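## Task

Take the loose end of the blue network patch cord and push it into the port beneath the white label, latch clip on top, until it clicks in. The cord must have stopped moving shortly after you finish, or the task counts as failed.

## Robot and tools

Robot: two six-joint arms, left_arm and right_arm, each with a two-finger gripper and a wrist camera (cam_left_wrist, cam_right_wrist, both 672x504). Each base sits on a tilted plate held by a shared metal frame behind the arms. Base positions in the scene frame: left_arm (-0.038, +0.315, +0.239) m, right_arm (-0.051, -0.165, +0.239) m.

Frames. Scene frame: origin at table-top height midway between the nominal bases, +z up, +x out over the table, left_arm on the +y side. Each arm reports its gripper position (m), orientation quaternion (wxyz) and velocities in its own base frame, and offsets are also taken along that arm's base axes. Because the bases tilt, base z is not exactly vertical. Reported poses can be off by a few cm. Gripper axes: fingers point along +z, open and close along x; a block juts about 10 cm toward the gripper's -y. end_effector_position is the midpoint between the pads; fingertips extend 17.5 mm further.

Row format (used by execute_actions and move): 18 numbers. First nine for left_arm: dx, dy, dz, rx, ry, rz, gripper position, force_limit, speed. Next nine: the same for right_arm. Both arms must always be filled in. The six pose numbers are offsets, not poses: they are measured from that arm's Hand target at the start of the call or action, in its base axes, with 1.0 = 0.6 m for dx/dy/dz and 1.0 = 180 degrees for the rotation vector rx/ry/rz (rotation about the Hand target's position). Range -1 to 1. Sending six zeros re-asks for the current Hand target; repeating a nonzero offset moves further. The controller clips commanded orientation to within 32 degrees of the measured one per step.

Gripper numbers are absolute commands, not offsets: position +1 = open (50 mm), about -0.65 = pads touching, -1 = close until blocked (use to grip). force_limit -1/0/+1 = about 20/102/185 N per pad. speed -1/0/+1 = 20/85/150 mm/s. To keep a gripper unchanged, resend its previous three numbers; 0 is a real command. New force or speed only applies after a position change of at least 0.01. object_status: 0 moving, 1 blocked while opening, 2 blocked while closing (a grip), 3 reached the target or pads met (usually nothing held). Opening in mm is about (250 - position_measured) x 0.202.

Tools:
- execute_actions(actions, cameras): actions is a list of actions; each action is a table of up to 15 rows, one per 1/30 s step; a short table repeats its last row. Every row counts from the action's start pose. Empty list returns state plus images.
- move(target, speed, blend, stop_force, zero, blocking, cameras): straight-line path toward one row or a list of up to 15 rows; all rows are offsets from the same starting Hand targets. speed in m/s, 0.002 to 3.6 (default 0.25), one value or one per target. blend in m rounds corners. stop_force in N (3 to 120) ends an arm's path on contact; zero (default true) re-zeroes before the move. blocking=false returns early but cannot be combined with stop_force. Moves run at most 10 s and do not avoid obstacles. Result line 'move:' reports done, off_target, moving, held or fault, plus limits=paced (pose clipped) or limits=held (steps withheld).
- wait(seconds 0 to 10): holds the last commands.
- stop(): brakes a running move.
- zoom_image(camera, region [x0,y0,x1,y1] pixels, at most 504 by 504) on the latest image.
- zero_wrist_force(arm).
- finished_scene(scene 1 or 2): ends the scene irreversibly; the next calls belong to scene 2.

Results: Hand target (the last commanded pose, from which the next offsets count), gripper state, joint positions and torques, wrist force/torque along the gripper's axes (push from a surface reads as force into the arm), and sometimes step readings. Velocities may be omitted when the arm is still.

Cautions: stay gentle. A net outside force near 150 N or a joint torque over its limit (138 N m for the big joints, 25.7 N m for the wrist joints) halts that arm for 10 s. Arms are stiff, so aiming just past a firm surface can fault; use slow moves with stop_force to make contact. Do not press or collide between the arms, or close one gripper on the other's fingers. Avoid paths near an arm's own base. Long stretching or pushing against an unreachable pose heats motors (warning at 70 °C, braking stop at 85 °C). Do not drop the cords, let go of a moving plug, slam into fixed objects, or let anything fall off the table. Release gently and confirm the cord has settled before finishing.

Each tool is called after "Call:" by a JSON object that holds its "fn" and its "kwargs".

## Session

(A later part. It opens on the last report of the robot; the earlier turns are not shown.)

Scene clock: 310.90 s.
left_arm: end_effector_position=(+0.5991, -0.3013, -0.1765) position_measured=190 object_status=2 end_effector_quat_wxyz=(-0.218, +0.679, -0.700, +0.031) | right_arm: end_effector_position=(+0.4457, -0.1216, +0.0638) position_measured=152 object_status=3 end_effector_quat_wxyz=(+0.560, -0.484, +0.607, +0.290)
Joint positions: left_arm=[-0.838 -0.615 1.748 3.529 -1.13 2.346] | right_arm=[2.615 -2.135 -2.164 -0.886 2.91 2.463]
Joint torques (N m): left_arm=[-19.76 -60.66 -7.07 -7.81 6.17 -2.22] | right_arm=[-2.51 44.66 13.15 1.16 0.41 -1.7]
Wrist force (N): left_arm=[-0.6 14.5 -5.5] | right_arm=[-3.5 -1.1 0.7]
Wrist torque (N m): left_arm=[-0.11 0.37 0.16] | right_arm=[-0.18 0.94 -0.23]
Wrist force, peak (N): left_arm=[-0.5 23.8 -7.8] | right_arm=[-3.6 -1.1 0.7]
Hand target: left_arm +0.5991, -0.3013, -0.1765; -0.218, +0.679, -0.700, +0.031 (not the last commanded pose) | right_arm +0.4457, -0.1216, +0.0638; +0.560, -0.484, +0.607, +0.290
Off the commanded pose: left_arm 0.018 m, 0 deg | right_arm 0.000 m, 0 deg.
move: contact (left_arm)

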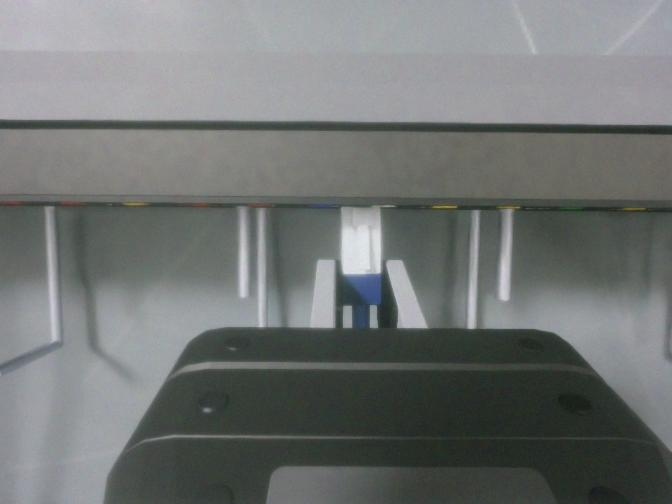

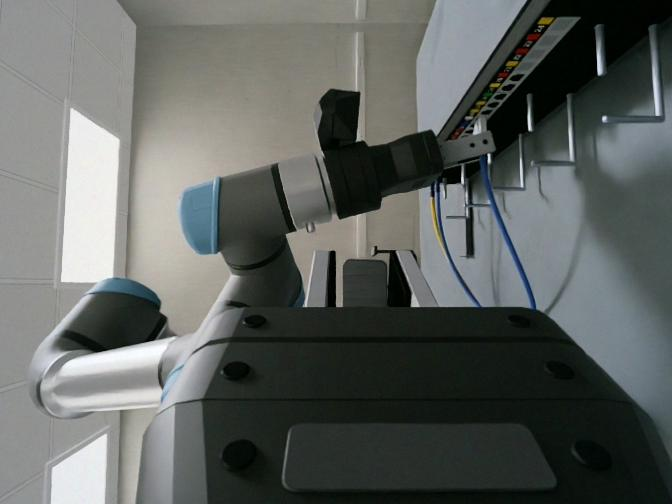

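Call:
{"fn": "move", "kwargs": {"target": [-0.0025,0.0007,-0.0007,0,0,0,-1,-0.7,-0.8,0,0,0,0,0,0,0,-0.6,-0.7], "speed": 0.02}}

Call:
{"fn": "move", "kwargs": {"target": [0.0083,0,0.0008,0,0,0,-1,-0.7,-0.8,0,0,0,0,0,0,0,-0.6,-0.7], "speed": 0.015, "stop_force": 15, "cameras": ["all"]}}

Call:
{"fn": "zoom_image", "kwargs": {"camera": "cam_right_wrist", "region": [462, 100, 502, 135]}}

Scene clock: 317.30 s.
left_arm: end_effector_position=(+0.5976, -0.3008, -0.1769) position_measured=190 object_status=2 end_effector_quat_wxyz=(-0.218, +0.679, -0.700, +0.031) | right_arm: end_effector_position=(+0.4457, -0.1216, +0.0638) position_measured=152 object_status=3 end_effector_quat_wxyz=(+0.560, -0.484, +0.607, +0.290)
Joint positions: left_arm=[-0.84 -0.616 1.753 3.526 -1.13 2.344] | right_arm=[2.615 -2.135 -2.164 -0.886 2.91 2.463]
Joint torques (N m): left_arm=[-26.54 -56.84 -1.88 -5.19 0.53 -2.21] | right_arm=[-2.64 44.97 13.13 1.2 0.45 -1.63]
Wrist force (N): left_arm=[-3.7 -4.8 -2.4] | right_arm=[-3.5 -1.0 0.8]
Wrist torque (N m): left_arm=[-0.61 0.32 0.21] | right_arm=[-0.17 0.94 -0.23]
Wrist force, peak (N): left_arm=[-0.8 15.1 -5.4] | right_arm=[-3.6 -1.3 1.0]
Hand target: left_arm +0.5976, -0.3009, -0.1769; -0.218, +0.679, -0.700, +0.031 | right_arm +0.4457, -0.1216, +0.0638; +0.560, -0.484, +0.607, +0.290
Off the commanded pose: left_arm 0.000 m, 0 deg | right_arm 0.000 m, 0 deg.
move: done

Scene clock: 318.53 s.
left_arm: end_effector_position=(+0.5989, -0.3010, -0.1767) position_measured=190 object_status=2 end_effector_quat_wxyz=(-0.218, +0.679, -0.700, +0.031) | right_arm: end_effector_position=(+0.4457, -0.1216, +0.0638) position_measured=152 object_status=3 end_effector_quat_wxyz=(+0.560, -0.484, +0.607, +0.290)
Joint positions: left_arm=[-0.838 -0.615 1.749 3.528 -1.13 2.346] | right_arm=[2.615 -2.135 -2.164 -0.886 2.91 2.463]
Joint torques (N m): left_arm=[-21.81 -59.01 -5.3 -6.73 5.63 -2.06] | right_arm=[-2.73 44.47 13.41 1.28 0.36 -1.71]
Wrist force (N): left_arm=[-0.5 9.5 -5.9] | right_arm=[-3.5 -0.9 0.8]
Wrist torque (N m): left_arm=[-0.31 0.30 0.14] | right_arm=[-0.16 0.95 -0.24]
Wrist force, peak (N): left_arm=[-0.4 17.9 -8.0] | right_arm=[-3.6 -1.2 0.8]
Hand target: left_arm +0.5989, -0.3010, -0.1767; -0.218, +0.679, -0.700, +0.031 (not the last commanded pose) | right_arm +0.4457, -0.1216, +0.0638; +0.560, -0.484, +0.607, +0.290
Off the commanded pose: left_arm 0.004 m, 0 deg | right_arm 0.000 m, 0 deg.
move: contact (left_arm)

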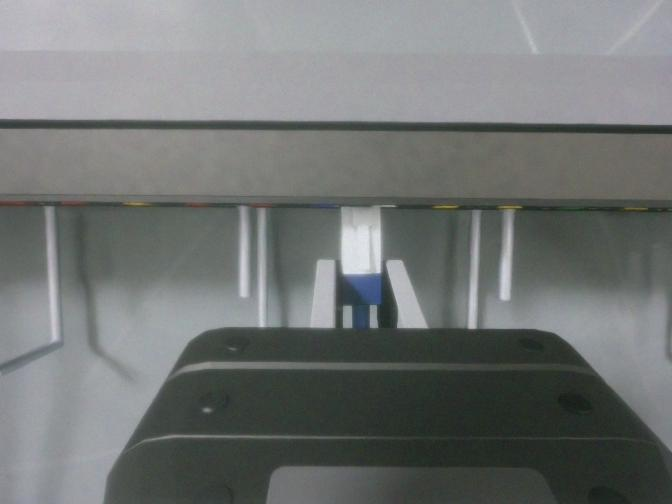

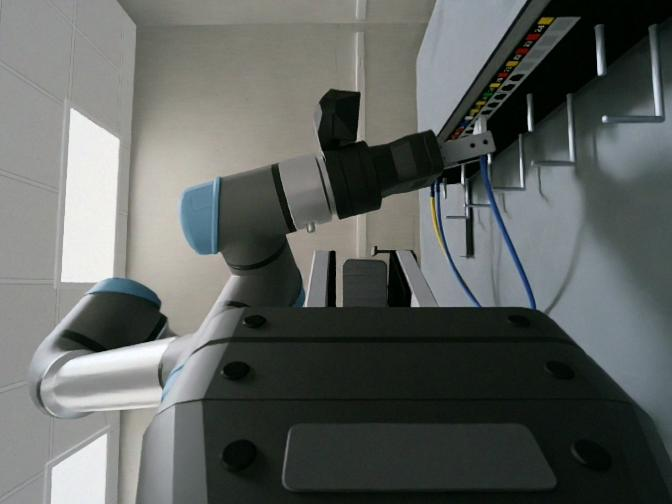

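Scaled by 12.600 from the camera's 672x504 image, which has a finer 960x720 frame.

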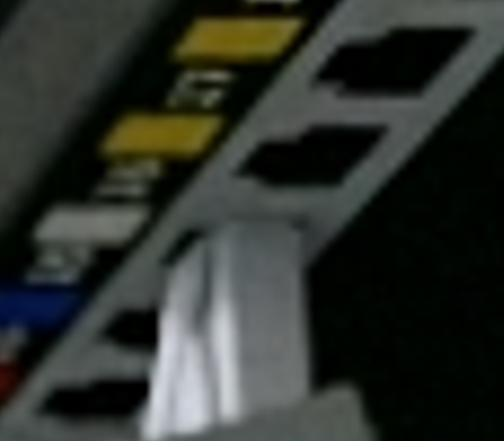

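Call:
{"fn": "move", "kwargs": {"target": [-0.0066,-0.0003,-0.0014,0,0,0,-1,-0.7,-0.8,0,0,0,0,0,0,0,-0.6,-0.7], "speed": 0.02, "cameras": ["all"]}}

Call:
{"fn": "zoom_image", "kwargs": {"camera": "cam_right_wrist", "region": [462, 100, 502, 135]}}

Call:
{"fn": "move", "kwargs": {"target": [0.0133,0,0.0013,0,0,0,-1,-0.7,-0.8,0,0,0,0,0,0,0,-0.6,-0.7], "speed": 0.015, "stop_force": 15, "cameras": ["all"]}}

Call:
{"fn": "zoom_image", "kwargs": {"camera": "cam_right_wrist", "region": [462, 100, 502, 135]}}

Scene clock: 325.70 s.
left_arm: end_effector_position=(+0.5950, -0.3011, -0.1776) position_measured=190 object_status=2 end_effector_quat_wxyz=(-0.218, +0.679, -0.700, +0.031) | right_arm: end_effector_position=(+0.4457, -0.1216, +0.0638) position_measured=152 object_status=3 end_effector_quat_wxyz=(+0.560, -0.484, +0.607, +0.290)
Joint positions: left_arm=[-0.843 -0.617 1.759 3.523 -1.13 2.341] | right_arm=[2.615 -2.135 -2.164 -0.886 2.91 2.463]
Joint torques (N m): left_arm=[-26.47 -56.45 -0.12 -5.25 1.29 -2.12] | right_arm=[-2.23 44.55 12.75 1.25 0.42 -1.64]
Wrist force (N): left_arm=[-3.3 -5.5 -2.1] | right_arm=[-3.4 -1.0 0.7]
Wrist torque (N m): left_arm=[-0.72 0.25 0.22] | right_arm=[-0.17 0.93 -0.23]
Wrist force, peak (N): left_arm=[-0.5 10.2 -6.0] | right_arm=[-3.7 -1.2 0.8]
Hand target: left_arm +0.5950, -0.3011, -0.1776; -0.218, +0.679, -0.700, +0.031 | right_arm +0.4457, -0.1216, +0.0638; +0.560, -0.484, +0.607, +0.290
Off the commanded pose: left_arm 0.000 m, 0 deg | right_arm 0.000 m, 0 deg.
move: done

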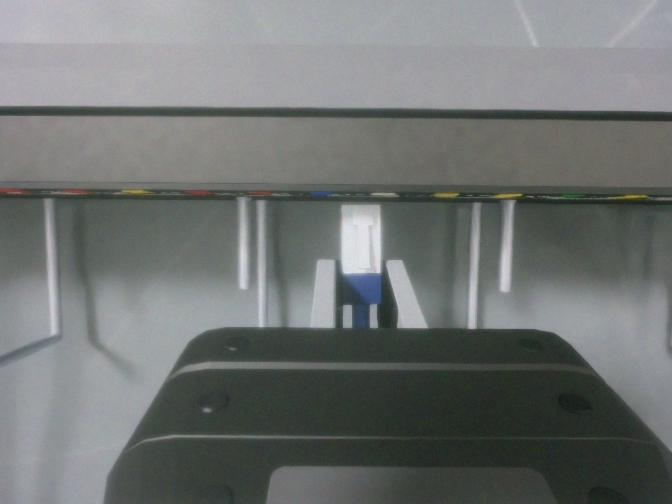

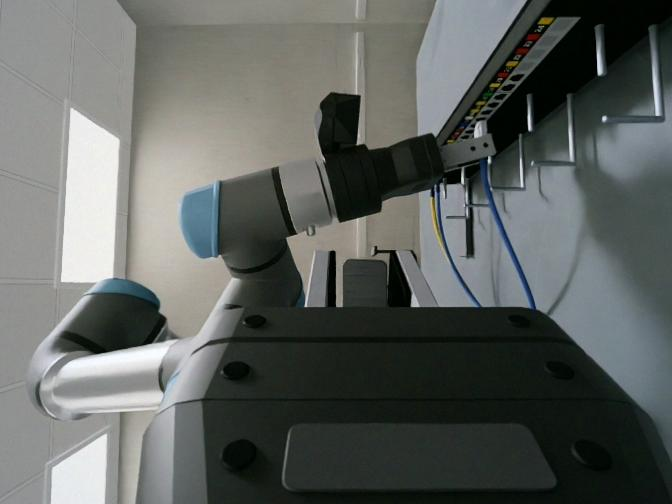

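Scaled by 12.600 from the camera's 672x504 image, which has a finer 960x720 frame.

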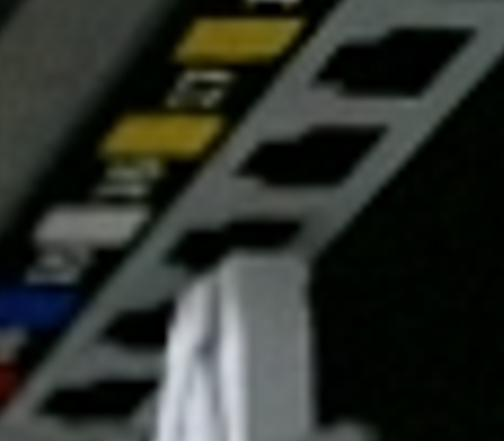

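Scene clock: 327.10 s.
left_arm: end_effector_position=(+0.5991, -0.3012, -0.1772) position_measured=190 object_status=2 end_effector_quat_wxyz=(-0.218, +0.679, -0.701, +0.031) | right_arm: end_effector_position=(+0.4457, -0.1216, +0.0638) position_measured=152 object_status=3 end_effector_quat_wxyz=(+0.560, -0.484, +0.607, +0.290)
Joint positions: left_arm=[-0.838 -0.614 1.748 3.528 -1.13 2.346] | right_arm=[2.615 -2.135 -2.164 -0.886 2.91 2.463]
Joint torques (N m): left_arm=[-21.58 -59.58 -6.18 -6.7 5.01 -1.81] | right_arm=[-2.76 44.82 13.12 1.24 0.4 -1.64]
Wrist force (N): left_arm=[-0.5 8.8 -6.4] | right_arm=[-3.3 -1.1 0.6]
Wrist torque (N m): left_arm=[-0.41 0.19 0.14] | right_arm=[-0.18 0.92 -0.23]
Wrist force, peak (N): left_arm=[-0.2 19.1 -9.3] | right_arm=[-3.7 -1.1 0.8]
Hand target: left_arm +0.5991, -0.3012, -0.1772; -0.218, +0.679, -0.701, +0.031 (not the last commanded pose) | right_arm +0.4457, -0.1216, +0.0638; +0.560, -0.484, +0.607, +0.290
Off the commanded pose: left_arm 0.004 m, 0 deg | right_arm 0.000 m, 0 deg.
move: contact (left_arm)

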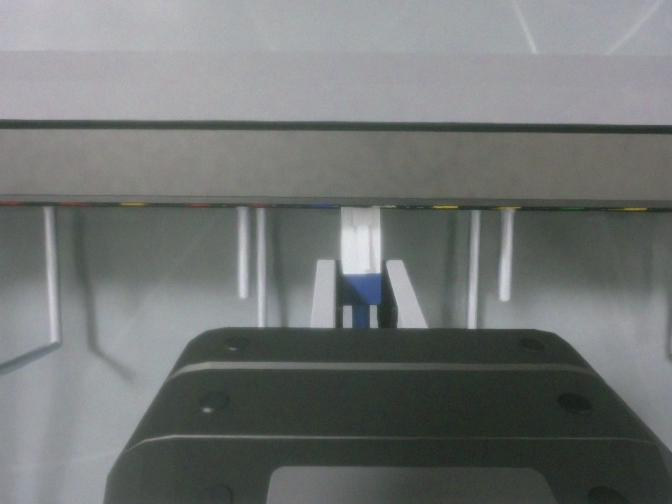

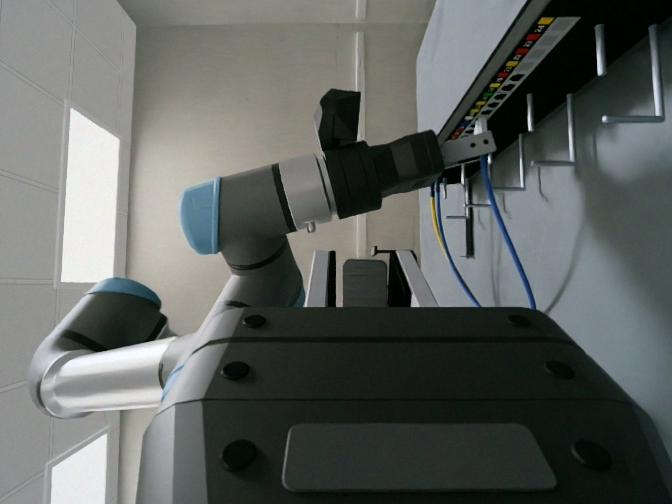

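Scaled by 12.600 from the camera's 672x504 image, which has a finer 960x720 frame.

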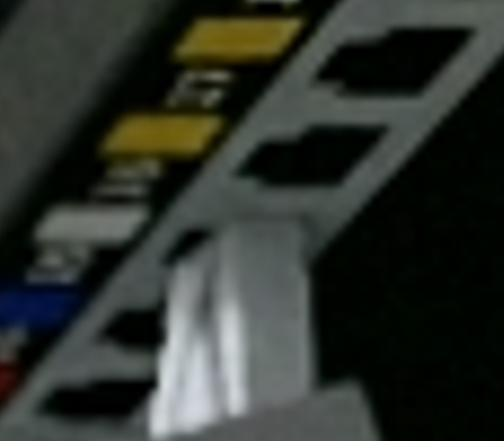

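Call:
{"fn": "move", "kwargs": {"target": [-0.005,0.0002,0.0002,0,0,0,-1,-0.7,-0.8,0,0,0,0,0,0,0,-0.6,-0.7], "speed": 0.03}}

Call:
{"fn": "move", "kwargs": {"target": [0.0108,0,0.001,0,0,0,-1,-0.7,-0.8,0,0,0,0,0,0,0,-0.6,-0.7], "speed": 0.015, "stop_force": 15, "cameras": ["cam_right_wrist"]}}

Call:
{"fn": "zoom_image", "kwargs": {"camera": "cam_right_wrist", "region": [462, 100, 502, 135]}}

Scene clock: 336.57 s.
left_arm: end_effector_position=(+0.5961, -0.3010, -0.1770) position_measured=190 object_status=2 end_effector_quat_wxyz=(-0.218, +0.679, -0.701, +0.031) | right_arm: end_effector_position=(+0.4457, -0.1216, +0.0638) position_measured=152 object_status=3 end_effector_quat_wxyz=(+0.560, -0.484, +0.607, +0.290)
Joint positions: left_arm=[-0.841 -0.617 1.756 3.524 -1.13 2.342] | right_arm=[2.615 -2.135 -2.164 -0.886 2.91 2.463]
Joint torques (N m): left_arm=[-26.97 -56.04 -0.88 -5.26 2.86 -2.06] | right_arm=[-2.24 44.06 13.48 1.34 0.48 -1.55]
Wrist force (N): left_arm=[-3.0 -4.2 -2.4] | right_arm=[-3.6 -1.0 0.7]
Wrist torque (N m): left_arm=[-0.51 0.20 0.22] | right_arm=[-0.17 0.95 -0.24]
Wrist force, peak (N): left_arm=[-0.8 9.5 -6.4] | right_arm=[-3.6 -1.2 0.9]
Hand target: left_arm +0.5961, -0.3010, -0.1770; -0.218, +0.679, -0.701, +0.031 | right_arm +0.4457, -0.1216, +0.0638; +0.560, -0.484, +0.607, +0.290
Off the commanded pose: left_arm 0.000 m, 0 deg | right_arm 0.000 m, 0 deg.
move: done

Scene clock: 337.87 s.
left_arm: end_effector_position=(+0.5989, -0.3011, -0.1767) position_measured=190 object_status=2 end_effector_quat_wxyz=(-0.218, +0.679, -0.701, +0.031) | right_arm: end_effector_position=(+0.4457, -0.1216, +0.0638) position_measured=152 object_status=3 end_effector_quat_wxyz=(+0.560, -0.484, +0.607, +0.290)
Joint positions: left_arm=[-0.838 -0.615 1.749 3.528 -1.13 2.346] | right_arm=[2.615 -2.135 -2.164 -0.886 2.91 2.463]
Joint torques (N m): left_arm=[-21.16 -59.14 -5.73 -7.08 5.05 -2.02] | right_arm=[-2.73 44.34 13.37 1.3 0.36 -1.57]
Wrist force (N): left_arm=[0.0 9.7 -5.5] | right_arm=[-3.3 -0.9 0.8]
Wrist torque (N m): left_arm=[-0.21 0.12 0.14] | right_arm=[-0.15 0.92 -0.23]
Wrist force, peak (N): left_arm=[0.1 19.5 -7.7] | right_arm=[-3.5 -1.3 0.7]
Hand target: left_arm +0.5989, -0.3011, -0.1767; -0.218, +0.679, -0.701, +0.031 (not the last commanded pose) | right_arm +0.4457, -0.1216, +0.0638; +0.560, -0.484, +0.607, +0.290
Off the commanded pose: left_arm 0.004 m, 0 deg | right_arm 0.000 m, 0 deg.
move: contact (left_arm)
Images, in order (width x height): cam_right_wrist 672x504.

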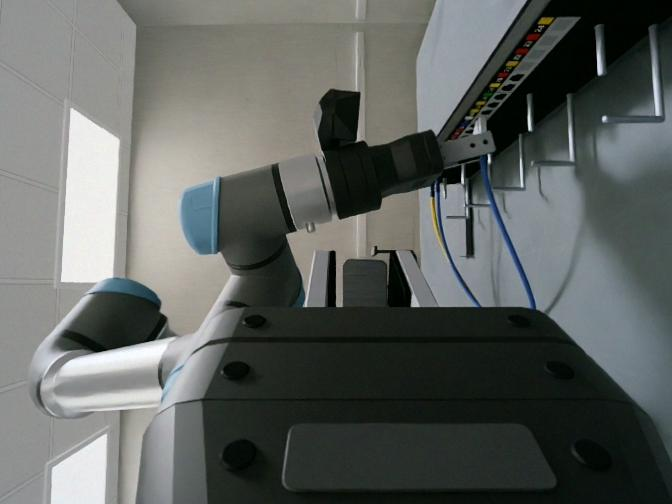

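Scaled by 12.600 from the camera's 672x504 image, which has a finer 960x720 frame.

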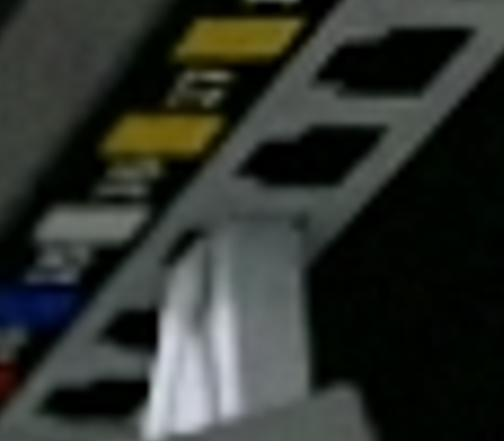

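Call:
{"fn": "move", "kwargs": {"target": [-0.005,-0.0005,-0.0009,0,0,0,-1,-0.7,-0.8,0,0,0,0,0,0,0,-0.6,-0.7], "speed": 0.03}}

Call:
{"fn": "move", "kwargs": {"target": [0.0108,0,0.001,0,0,0,-1,-0.7,-0.8,0,0,0,0,0,0,0,-0.6,-0.7], "speed": 0.015, "stop_force": 15}}

Call:
{"fn": "move", "kwargs": {"target": [-0.005,0.0011,-0.0002,0,0,0,-1,-0.7,-0.8,0,0,0,0,0,0,0,-0.6,-0.7], "speed": 0.03}}

Call:
{"fn": "move", "kwargs": {"target": [0.0108,0,0.001,0,0,0,-1,-0.7,-0.8,0,0,0,0,0,0,0,-0.6,-0.7], "speed": 0.015, "stop_force": 15, "cameras": ["all"]}}

Call:
{"fn": "zoom_image", "kwargs": {"camera": "cam_right_wrist", "region": [462, 100, 502, 135]}}

Scene clock: 344.00 s.
left_arm: end_effector_position=(+0.5960, -0.3014, -0.1773) position_measured=190 object_status=2 end_effector_quat_wxyz=(-0.218, +0.679, -0.701, +0.031) | right_arm: end_effector_position=(+0.4457, -0.1216, +0.0638) position_measured=152 object_status=3 end_effector_quat_wxyz=(+0.560, -0.484, +0.607, +0.290)
Joint positions: left_arm=[-0.842 -0.616 1.756 3.525 -1.13 2.342] | right_arm=[2.615 -2.135 -2.164 -0.886 2.91 2.463]
Joint torques (N m): left_arm=[-26.27 -56.66 -0.51 -5.3 2.66 -1.96] | right_arm=[-2.47 44.5 13.48 1.28 0.57 -1.52]
Wrist force (N): left_arm=[-2.6 -5.1 -2.1] | right_arm=[-3.4 -0.9 0.6]
Wrist torque (N m): left_arm=[-0.65 0.15 0.22] | right_arm=[-0.16 0.92 -0.24]
Wrist force, peak (N): left_arm=[-0.5 10.3 -5.7] | right_arm=[-3.7 -1.1 0.8]
Hand target: left_arm +0.5959, -0.3014, -0.1773; -0.218, +0.679, -0.701, +0.031 | right_arm +0.4457, -0.1216, +0.0638; +0.560, -0.484, +0.607, +0.290
Off the commanded pose: left_arm 0.000 m, 0 deg | right_arm 0.000 m, 0 deg.
move: done

Scene clock: 345.33 s.
left_arm: end_effector_position=(+0.5991, -0.3014, -0.1769) position_measured=190 object_status=2 end_effector_quat_wxyz=(-0.218, +0.679, -0.701, +0.031) | right_arm: end_effector_position=(+0.4457, -0.1216, +0.0638) position_measured=152 object_status=3 end_effector_quat_wxyz=(+0.560, -0.484, +0.607, +0.290)
Joint positions: left_arm=[-0.838 -0.614 1.748 3.529 -1.13 2.346] | right_arm=[2.615 -2.135 -2.164 -0.886 2.91 2.463]
Joint torques (N m): left_arm=[-20.74 -58.87 -6.36 -7.26 5.21 -2.02] | right_arm=[-2.43 44.1 13.12 1.33 0.46 -1.56]
Wrist force (N): left_arm=[0.0 10.3 -5.4] | right_arm=[-3.3 -0.9 0.7]
Wrist torque (N m): left_arm=[-0.28 0.08 0.14] | right_arm=[-0.16 0.91 -0.23]
Wrist force, peak (N): left_arm=[0.1 19.4 -7.4] | right_arm=[-3.6 -1.3 0.9]
Hand target: left_arm +0.5991, -0.3014, -0.1769; -0.218, +0.679, -0.701, +0.031 (not the last commanded pose) | right_arm +0.4457, -0.1216, +0.0638; +0.560, -0.484, +0.607, +0.290
Off the commanded pose: left_arm 0.003 m, 0 deg | right_arm 0.000 m, 0 deg.
move: contact (left_arm)

Scene clock: 346.03 s.
left_arm: end_effector_position=(+0.5961, -0.3007, -0.1770) position_measured=190 object_status=2 end_effector_quat_wxyz=(-0.218, +0.679, -0.701, +0.031) | right_arm: end_effector_position=(+0.4457, -0.1216, +0.0638) position_measured=152 object_status=3 end_effector_quat_wxyz=(+0.560, -0.484, +0.607, +0.290)
Joint positions: left_arm=[-0.841 -0.617 1.757 3.524 -1.13 2.343] | right_arm=[2.615 -2.135 -2.164 -0.886 2.91 2.463]
Joint torques (N m): left_arm=[-26.39 -55.82 -1.51 -5.44 -1.41 -2.19] | right_arm=[-1.95 43.84 13.04 1.35 0.44 -1.55]
Wrist force (N): left_arm=[-2.2 -5.8 -2.0] | right_arm=[-3.3 -1.1 0.7]
Wrist torque (N m): left_arm=[-0.76 0.09 0.21] | right_arm=[-0.18 0.91 -0.23]
Wrist force, peak (N): left_arm=[-0.2 10.2 -5.6] | right_arm=[-3.6 -1.1 0.7]
Hand target: left_arm +0.5961, -0.3007, -0.1771; -0.218, +0.679, -0.701, +0.031 | right_arm +0.4457, -0.1216, +0.0638; +0.560, -0.484, +0.607, +0.290
Off the commanded pose: left_arm 0.000 m, 0 deg | right_arm 0.000 m, 0 deg.
move: done

Scene clock: 347.33 s.
left_arm: end_effector_position=(+0.5989, -0.3008, -0.1768) position_measured=190 object_status=2 end_effector_quat_wxyz=(-0.218, +0.679, -0.701, +0.031) | right_arm: end_effector_position=(+0.4457, -0.1216, +0.0638) position_measured=152 object_status=3 end_effector_quat_wxyz=(+0.560, -0.484, +0.607, +0.290)
Joint positions: left_arm=[-0.838 -0.615 1.75 3.528 -1.13 2.347] | right_arm=[2.615 -2.135 -2.164 -0.886 2.91 2.463]
Joint torques (N m): left_arm=[-22.04 -57.86 -5.26 -6.62 5.22 -1.99] | right_arm=[-2.14 44.02 12.91 1.33 0.48 -1.56]
Wrist force (N): left_arm=[0.2 7.7 -6.2] | right_arm=[-3.3 -0.9 0.7]
Wrist torque (N m): left_arm=[-0.48 0.06 0.13] | right_arm=[-0.16 0.92 -0.23]
Wrist force, peak (N): left_arm=[1.3 18.2 -9.2] | right_arm=[-3.7 -1.0 0.7]
Hand target: left_arm +0.5989, -0.3008, -0.1768; -0.218, +0.679, -0.701, +0.031 (not the last commanded pose) | right_arm +0.4457, -0.1216, +0.0638; +0.560, -0.484, +0.607, +0.290
Off the commanded pose: left_arm 0.004 m, 0 deg | right_arm 0.000 m, 0 deg.
move: contact (left_arm)

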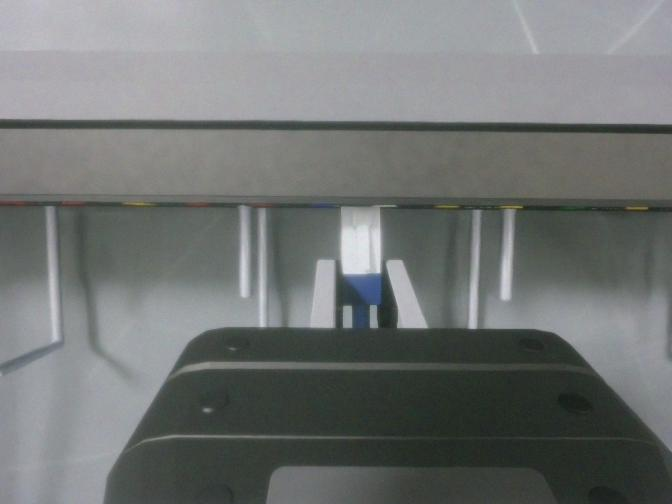

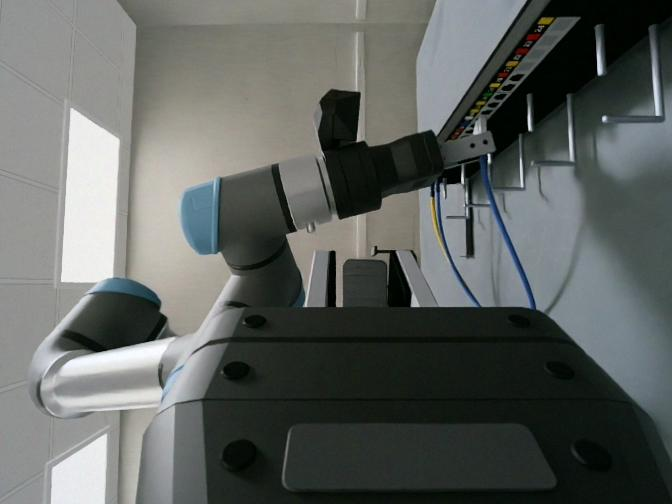

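Scaled by 12.600 from the camera's 672x504 image, which has a finer 960x720 frame.

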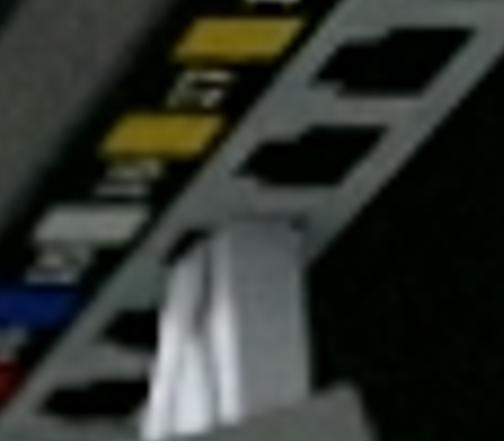

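Call:
{"fn": "move", "kwargs": {"target": [[0.0013,-0.00064,-0.00005,0,0,0,-1,-0.7,-0.8,0,0,0,0,0,0,0,-0.6,-0.7],[0.0013,-0.00056,-0.00037,0,0,0,-1,-0.7,-0.8,0,0,0,0,0,0,0,-0.6,-0.7],[0.0013,0.00009,-0.00019,0,0,0,-1,-0.7,-0.8,0,0,0,0,0,0,0,-0.6,-0.7]], "speed": 0.002}}

Call:
{"fn": "move", "kwargs": {"target": [0.006,0,0.0006,0,0,0,-1,-0.7,-0.8,0,0,0,0,0,0,0,-0.6,-0.7], "speed": 0.015, "stop_force": 12, "cameras": ["all"]}}

Call:
{"fn": "zoom_image", "kwargs": {"camera": "cam_right_wrist", "region": [462, 100, 502, 135]}}

Call:
{"fn": "zoom_image", "kwargs": {"camera": "cam_left_wrist", "region": [310, 180, 420, 290]}}

Scene clock: 366.60 s.
left_arm: end_effector_position=(+0.5996, -0.3007, -0.1770) position_measured=190 object_status=2 end_effector_quat_wxyz=(-0.218, +0.679, -0.701, +0.031) | right_arm: end_effector_position=(+0.4457, -0.1216, +0.0638) position_measured=152 object_status=3 end_effector_quat_wxyz=(+0.560, -0.484, +0.607, +0.290)
Joint positions: left_arm=[-0.837 -0.614 1.747 3.528 -1.13 2.348] | right_arm=[2.615 -2.135 -2.164 -0.886 2.91 2.463]
Joint torques (N m): left_arm=[6.5 -61.31 -10.16 -9.53 5.09 2.54] | right_arm=[-2.36 44.04 12.83 1.36 0.41 -1.47]
Wrist force (N): left_arm=[2.4 25.8 -12.7] | right_arm=[-3.3 -1.2 1.0]
Wrist torque (N m): left_arm=[-0.25 0.03 0.03] | right_arm=[-0.20 0.90 -0.23]
Wrist force, peak (N): left_arm=[0.7 28.0 -12.8] | right_arm=[-3.7 -1.1 0.7]
Hand target: left_arm +0.5996, -0.3007, -0.1769; -0.218, +0.679, -0.701, +0.031 | right_arm +0.4457, -0.1216, +0.0638; +0.560, -0.484, +0.607, +0.290
Off the commanded pose: left_arm 0.000 m, 0 deg | right_arm 0.000 m, 0 deg.
move: done

Scene clock: 367.83 s.
left_arm: end_effector_position=(+0.6032, -0.3007, -0.1765) position_measured=190 object_status=2 end_effector_quat_wxyz=(-0.218, +0.679, -0.701, +0.031) | right_arm: end_effector_position=(+0.4457, -0.1216, +0.0638) position_measured=152 object_status=3 end_effector_quat_wxyz=(+0.560, -0.484, +0.607, +0.290)
Joint positions: left_arm=[-0.832 -0.611 1.738 3.533 -1.13 2.353] | right_arm=[2.615 -2.135 -2.164 -0.886 2.91 2.463]
Joint torques (N m): left_arm=[5.22 -38.34 -36 -6.19 3.72 2.6] | right_arm=[-2.62 44.47 13.07 1.41 0.47 -1.48]
Wrist force (N): left_arm=[-0.6 26.5 -12.3] | right_arm=[-3.4 -1.0 0.6]
Wrist torque (N m): left_arm=[-0.26 -0.02 -0.06] | right_arm=[-0.17 0.93 -0.23]
Wrist force, peak (N): left_arm=[2.6 30.5 -13.5] | right_arm=[-3.6 -1.1 0.8]
Hand target: left_arm +0.6032, -0.3007, -0.1765; -0.218, +0.679, -0.701, +0.031 | right_arm +0.4457, -0.1216, +0.0638; +0.560, -0.484, +0.607, +0.290
Off the commanded pose: left_arm 0.000 m, 0 deg | right_arm 0.000 m, 0 deg.
move: done

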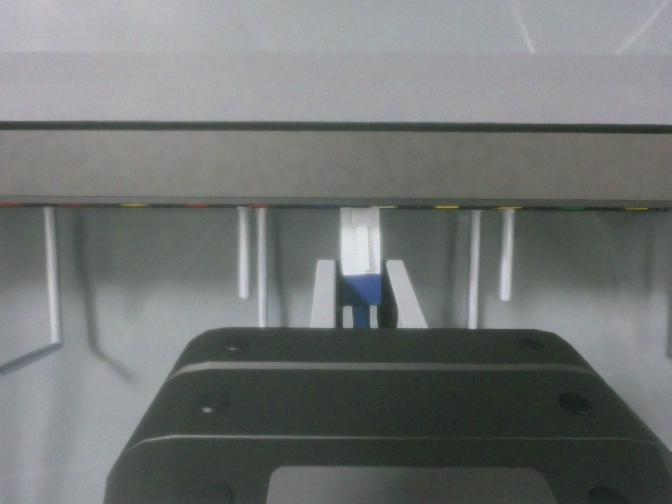

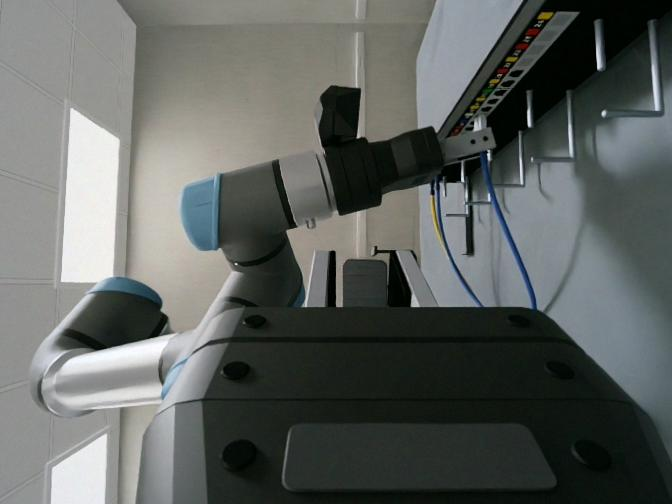

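Scaled by 12.600 from the camera's 672x504 image, which has a finer 960x720 frame.

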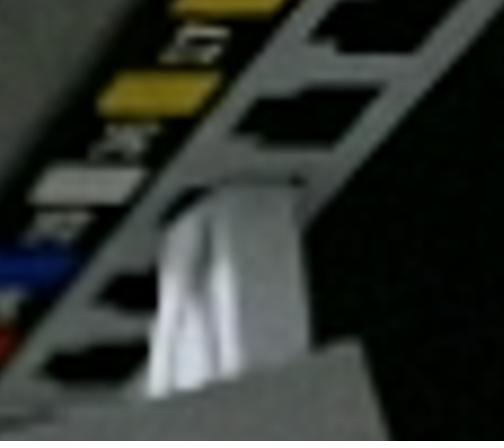

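Scaled by 4.582 from the camera's 672x504 image, which has a finer 960x720 frame.

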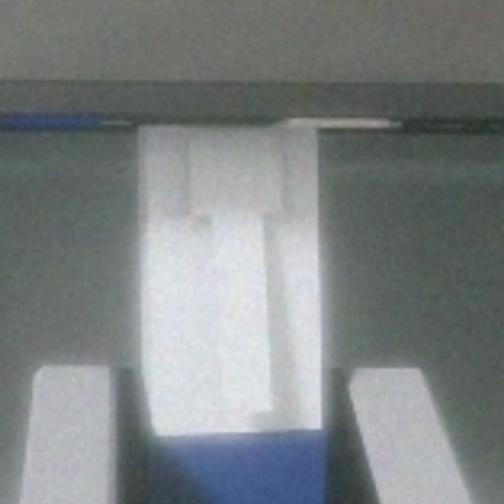

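Call:
{"fn": "move", "kwargs": {"target": [-0.0067,-0.0001,-0.0007,0.0008,0.0022,-0.008,-1,-0.7,-0.8,0,0,0,0,0,0,0,-0.6,-0.7], "speed": 0.02, "cameras": ["all"]}}

Call:
{"fn": "zoom_image", "kwargs": {"camera": "cam_right_wrist", "region": [462, 100, 502, 135]}}

Call:
{"fn": "zoom_image", "kwargs": {"camera": "cam_left_wrist", "region": [310, 180, 420, 290]}}

Call:
{"fn": "move", "kwargs": {"target": [0.0125,0,0.0012,0,0,0,-1,-0.7,-0.8,0,0,0,0,0,0,0,-0.6,-0.7], "speed": 0.015, "stop_force": 10, "cameras": ["all"]}}

Call:
{"fn": "zoom_image", "kwargs": {"camera": "cam_right_wrist", "region": [462, 100, 502, 135]}}

Scene clock: 373.37 s.
left_arm: end_effector_position=(+0.5992, -0.3008, -0.1769) position_measured=190 object_status=2 end_effector_quat_wxyz=(-0.216, +0.670, -0.710, +0.031) | right_arm: end_effector_position=(+0.4457, -0.1216, +0.0638) position_measured=152 object_status=3 end_effector_quat_wxyz=(+0.560, -0.484, +0.607, +0.290)
Joint positions: left_arm=[-0.836 -0.615 1.751 3.52 -1.135 2.377] | right_arm=[2.615 -2.135 -2.164 -0.886 2.91 2.463]
Joint torques (N m): left_arm=[-26.15 -56.02 -1.1 -5.16 -1.91 2.75] | right_arm=[-1.9 43.4 12.64 1.4 0.42 -1.51]
Wrist force (N): left_arm=[-2.9 -4.2 -2.0] | right_arm=[-3.5 -1.0 0.8]
Wrist torque (N m): left_arm=[-0.52 0.18 0.09] | right_arm=[-0.17 0.94 -0.23]
Wrist force, peak (N): left_arm=[-0.6 26.6 -12.5] | right_arm=[-3.7 -1.1 0.8]
Hand target: left_arm +0.5992, -0.3008, -0.1769; -0.216, +0.670, -0.710, +0.031 | right_arm +0.4457, -0.1216, +0.0638; +0.560, -0.484, +0.607, +0.290
Off the commanded pose: left_arm 0.000 m, 0 deg | right_arm 0.000 m, 0 deg.
move: done

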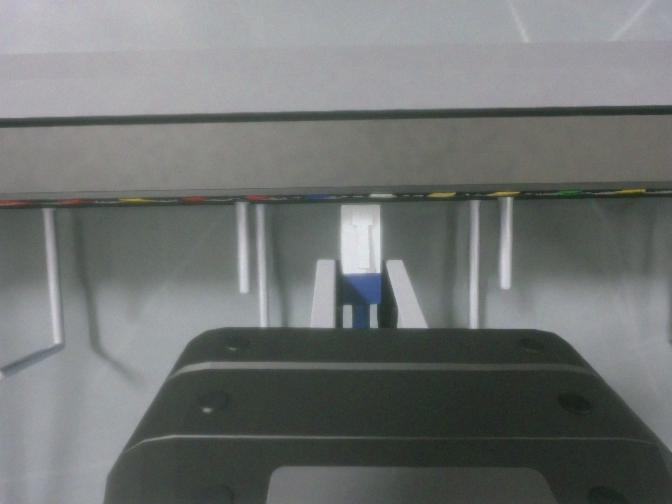

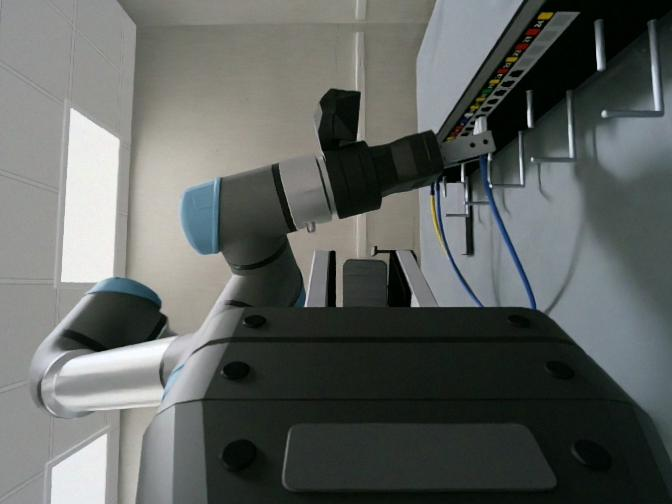

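Scaled by 12.600 from the camera's 672x504 image, which has a finer 960x720 frame.

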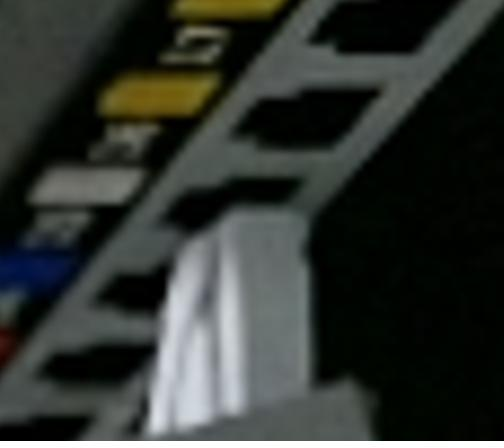

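Scaled by 4.582 from the camera's 672x504 image, which has a finer 960x720 frame.

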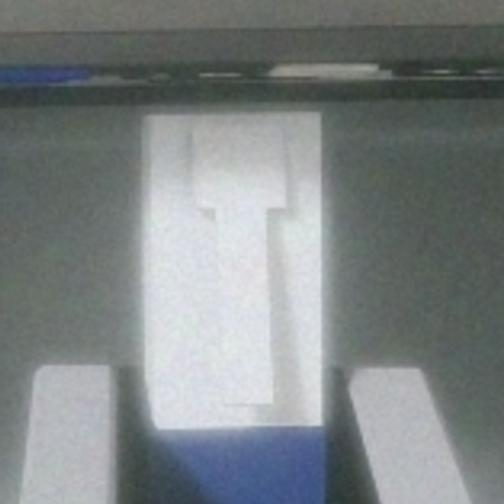

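Scene clock: 374.73 s.
left_arm: end_effector_position=(+0.6030, -0.3008, -0.1766) position_measured=190 object_status=2 end_effector_quat_wxyz=(-0.216, +0.670, -0.710, +0.031) | right_arm: end_effector_position=(+0.4457, -0.1216, +0.0638) position_measured=152 object_status=3 end_effector_quat_wxyz=(+0.560, -0.484, +0.607, +0.290)
Joint positions: left_arm=[-0.831 -0.612 1.742 3.524 -1.135 2.382] | right_arm=[2.615 -2.135 -2.164 -0.886 2.91 2.463]
Joint torques (N m): left_arm=[-23.64 -59.36 -2.61 -5.07 3.57 -1.86] | right_arm=[-2.27 43.88 12.58 1.43 0.54 -1.57]
Wrist force (N): left_arm=[-1.5 1.1 -1.9] | right_arm=[-3.2 -1.1 0.8]
Wrist torque (N m): left_arm=[-0.40 0.19 0.13] | right_arm=[-0.19 0.90 -0.23]
Wrist force, peak (N): left_arm=[-2.7 14.9 -7.1] | right_arm=[-3.5 -1.2 0.9]
Hand target: left_arm +0.6030, -0.3008, -0.1766; -0.216, +0.670, -0.710, +0.031 (not the last commanded pose) | right_arm +0.4457, -0.1216, +0.0638; +0.560, -0.484, +0.607, +0.290
Off the commanded pose: left_arm 0.004 m, 0 deg | right_arm 0.000 m, 0 deg.
move: contact (left_arm)

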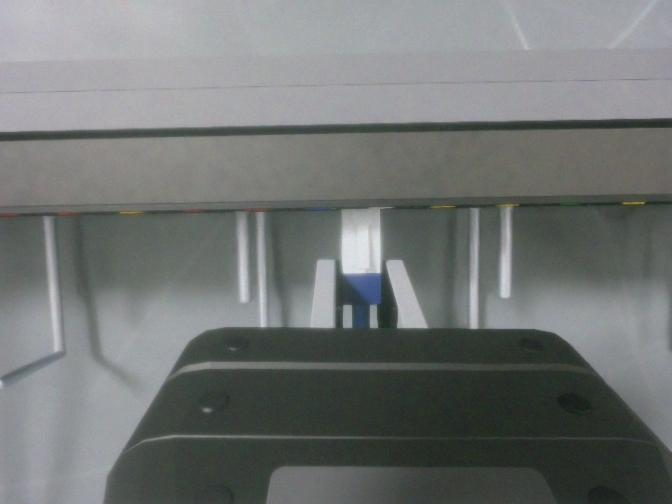

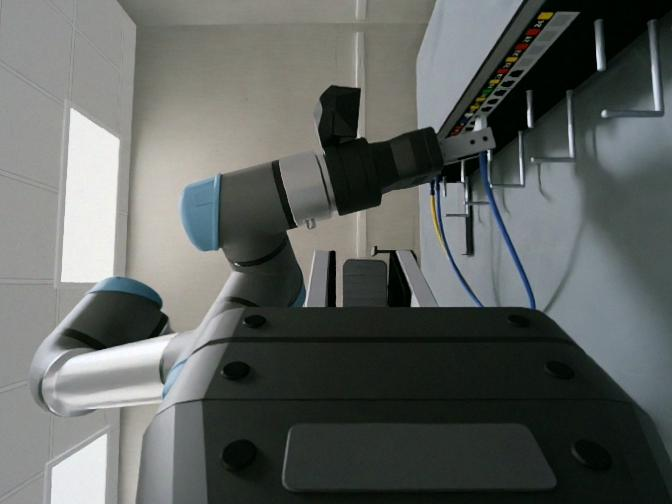

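Scaled by 12.600 from the camera's 672x504 image, which has a finer 960x720 frame.

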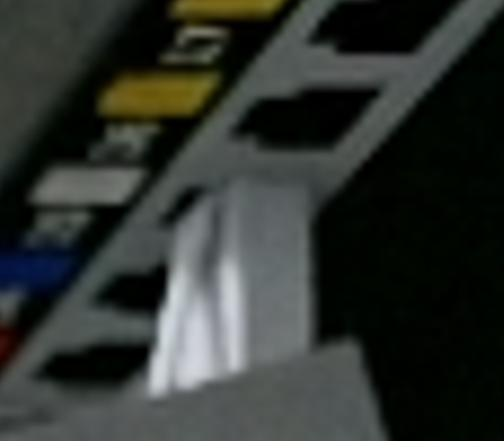

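Call:
{"fn": "move", "kwargs": {"target": [-0.005,0.0005,0.0003,0,0,0,-1,-0.7,-0.8,0,0,0,0,0,0,0,-0.6,-0.7], "speed": 0.02}}

Call:
{"fn": "move", "kwargs": {"target": [0.012,0,0.0012,0,0,0,-1,-0.7,-0.8,0,0,0,0,0,0,0,-0.6,-0.7], "speed": 0.015, "stop_force": 12, "cameras": ["all"]}}

Call:
{"fn": "zoom_image", "kwargs": {"camera": "cam_right_wrist", "region": [462, 100, 502, 135]}}

Call:
{"fn": "zoom_image", "kwargs": {"camera": "cam_left_wrist", "region": [310, 180, 420, 290]}}

Scene clock: 380.43 s.
left_arm: end_effector_position=(+0.6000, -0.3005, -0.1764) position_measured=190 object_status=2 end_effector_quat_wxyz=(-0.216, +0.670, -0.710, +0.031) | right_arm: end_effector_position=(+0.4457, -0.1216, +0.0638) position_measured=152 object_status=3 end_effector_quat_wxyz=(+0.560, -0.484, +0.607, +0.290)
Joint positions: left_arm=[-0.834 -0.616 1.75 3.521 -1.135 2.378] | right_arm=[2.615 -2.135 -2.164 -0.886 2.91 2.463]
Joint torques (N m): left_arm=[-27.1 -55.44 0.25 -5.48 2.91 -2.1] | right_arm=[-2.45 43.72 12.5 1.54 0.5 -1.43]
Wrist force (N): left_arm=[-2.3 -3.4 -2.1] | right_arm=[-3.4 -1.1 0.8]
Wrist torque (N m): left_arm=[-0.38 0.10 0.22] | right_arm=[-0.18 0.92 -0.23]
Wrist force, peak (N): left_arm=[-2.5 -3.9 -2.0] | right_arm=[-3.7 -1.0 0.9]
Hand target: left_arm +0.6000, -0.3005, -0.1764; -0.216, +0.670, -0.710, +0.031 | right_arm +0.4457, -0.1216, +0.0638; +0.560, -0.484, +0.607, +0.290
Off the commanded pose: left_arm 0.000 m, 0 deg | right_arm 0.000 m, 0 deg.
move: done

Scene clock: 381.67 s.
left_arm: end_effector_position=(+0.6023, -0.3006, -0.1761) position_measured=190 object_status=2 end_effector_quat_wxyz=(-0.216, +0.670, -0.710, +0.031) | right_arm: end_effector_position=(+0.4457, -0.1216, +0.0638) position_measured=152 object_status=3 end_effector_quat_wxyz=(+0.560, -0.484, +0.607, +0.290)
Joint positions: left_arm=[-0.832 -0.614 1.744 3.524 -1.135 2.381] | right_arm=[2.615 -2.135 -2.164 -0.886 2.91 2.463]
Joint torques (N m): left_arm=[-23.3 -58.99 -4.89 -6.61 4.9 -1.97] | right_arm=[-2.14 43.77 12.63 1.48 0.4 -1.5]
Wrist force (N): left_arm=[0.1 7.9 -3.9] | right_arm=[-3.3 -1.0 0.7]
Wrist torque (N m): left_arm=[-0.15 0.10 0.16] | right_arm=[-0.16 0.92 -0.23]
Wrist force, peak (N): left_arm=[0.5 17.8 -5.4] | right_arm=[-3.7 -1.0 0.8]
Hand target: left_arm +0.6023, -0.3006, -0.1761; -0.216, +0.670, -0.710, +0.031 (not the last commanded pose) | right_arm +0.4457, -0.1216, +0.0638; +0.560, -0.484, +0.607, +0.290
Off the commanded pose: left_arm 0.005 m, 0 deg | right_arm 0.000 m, 0 deg.
move: contact (left_arm)

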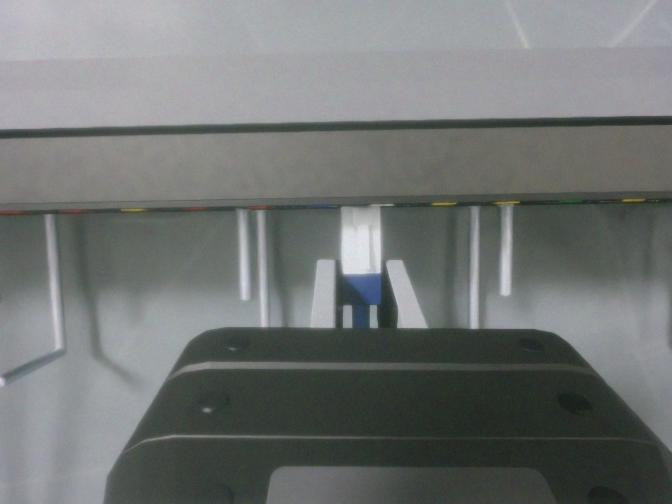

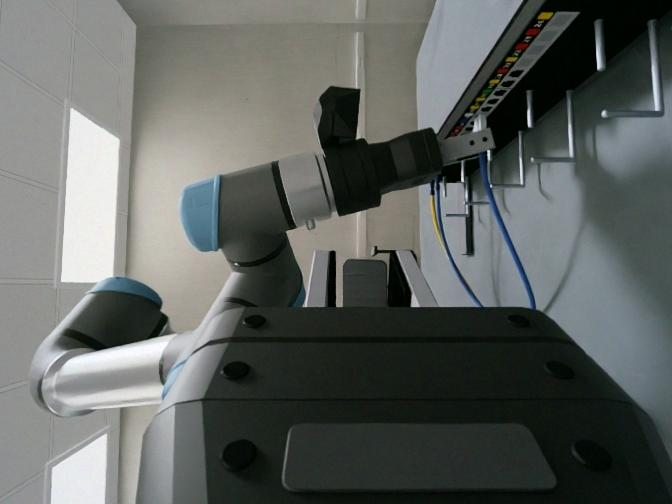

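Scaled by 12.600 from the camera's 672x504 image, which has a finer 960x720 frame.

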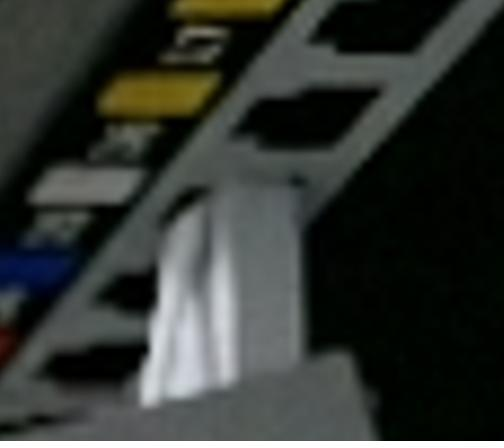

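Scaled by 4.582 from the camera's 672x504 image, which has a finer 960x720 frame.

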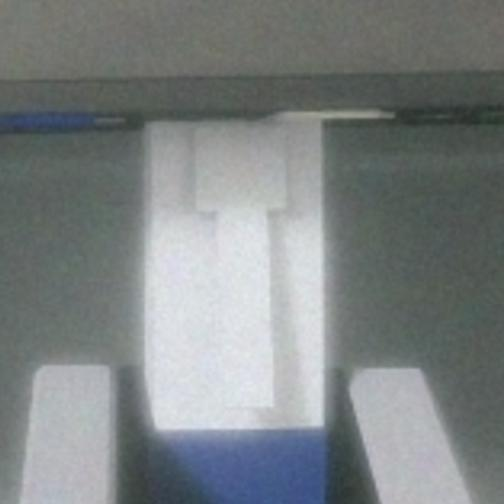

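Call:
{"fn": "move", "kwargs": {"target": [-0.0067,-0.0002,-0.002,0,0,0,-1,-0.7,-0.8,0,0,0,0,0,0,0,-0.6,-0.7], "speed": 0.02}}

Call:
{"fn": "move", "kwargs": {"target": [0.015,0,0.0015,0,0,0,-1,-0.7,-0.8,0,0,0,0,0,0,0,-0.6,-0.7], "speed": 0.015, "stop_force": 15, "cameras": ["all"]}}

Call:
{"fn": "zoom_image", "kwargs": {"camera": "cam_right_wrist", "region": [462, 100, 502, 135]}}

Scene clock: 387.13 s.
left_arm: end_effector_position=(+0.5983, -0.3007, -0.1773) position_measured=190 object_status=2 end_effector_quat_wxyz=(-0.216, +0.670, -0.710, +0.031) | right_arm: end_effector_position=(+0.4457, -0.1216, +0.0638) position_measured=152 object_status=3 end_effector_quat_wxyz=(+0.560, -0.484, +0.607, +0.290)
Joint positions: left_arm=[-0.837 -0.615 1.754 3.518 -1.135 2.376] | right_arm=[2.615 -2.135 -2.164 -0.886 2.91 2.463]
Joint torques (N m): left_arm=[-27.91 -56.55 -2.47 -5.53 2.79 -2.01] | right_arm=[-1.99 43.76 12.73 1.54 0.53 -1.4]
Wrist force (N): left_arm=[-2.3 -3.7 -2.1] | right_arm=[-3.4 -1.1 0.7]
Wrist torque (N m): left_arm=[-0.43 0.10 0.20] | right_arm=[-0.19 0.93 -0.23]
Wrist force, peak (N): left_arm=[-0.1 8.1 -4.0] | right_arm=[-3.7 -1.0 0.9]
Hand target: left_arm +0.5983, -0.3007, -0.1773; -0.216, +0.670, -0.710, +0.031 | right_arm +0.4457, -0.1216, +0.0638; +0.560, -0.484, +0.607, +0.290
Off the commanded pose: left_arm 0.000 m, 0 deg | right_arm 0.000 m, 0 deg.
move: done

Scene clock: 388.57 s.
left_arm: end_effector_position=(+0.6032, -0.3007, -0.1768) position_measured=190 object_status=2 end_effector_quat_wxyz=(-0.216, +0.670, -0.710, +0.031) | right_arm: end_effector_position=(+0.4457, -0.1216, +0.0638) position_measured=152 object_status=3 end_effector_quat_wxyz=(+0.560, -0.484, +0.607, +0.290)
Joint positions: left_arm=[-0.831 -0.612 1.741 3.524 -1.135 2.383] | right_arm=[2.615 -2.135 -2.164 -0.886 2.91 2.463]
Joint torques (N m): left_arm=[-23.53 -58.6 -4.14 -5.4 4.19 -2.01] | right_arm=[-2.42 43.64 12.34 1.47 0.51 -1.39]
Wrist force (N): left_arm=[-0.8 5.4 -3.8] | right_arm=[-3.4 -1.1 0.6]
Wrist torque (N m): left_arm=[-0.20 0.19 0.12] | right_arm=[-0.19 0.93 -0.23]
Wrist force, peak (N): left_arm=[-1.7 18.6 -8.2] | right_arm=[-3.6 -1.1 0.8]
Hand target: left_arm +0.6032, -0.3007, -0.1768; -0.216, +0.670, -0.710, +0.031 (not the last commanded pose) | right_arm +0.4457, -0.1216, +0.0638; +0.560, -0.484, +0.607, +0.290
Off the commanded pose: left_arm 0.004 m, 0 deg | right_arm 0.000 m, 0 deg.
move: contact (left_arm)

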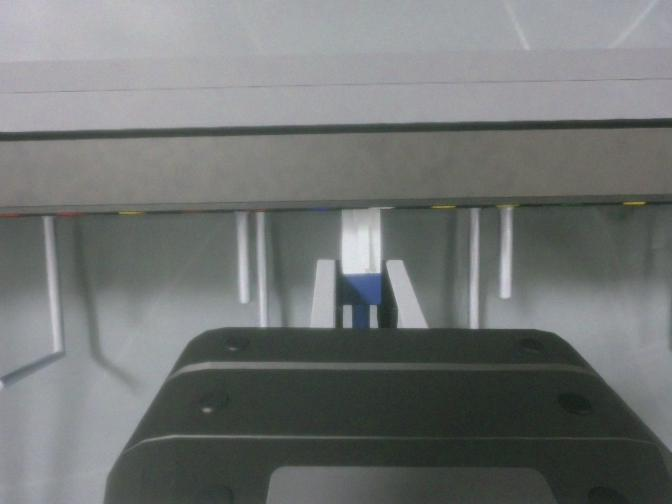

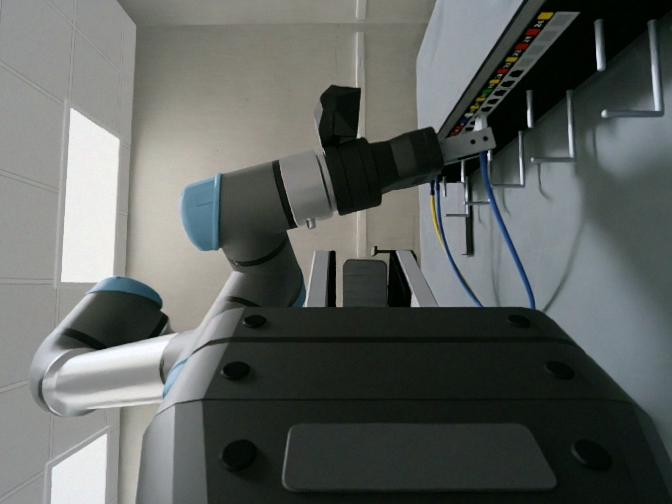

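Scaled by 12.600 from the camera's 672x504 image, which has a finer 960x720 frame.

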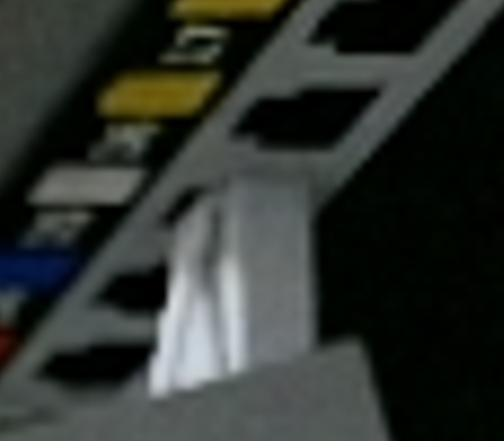

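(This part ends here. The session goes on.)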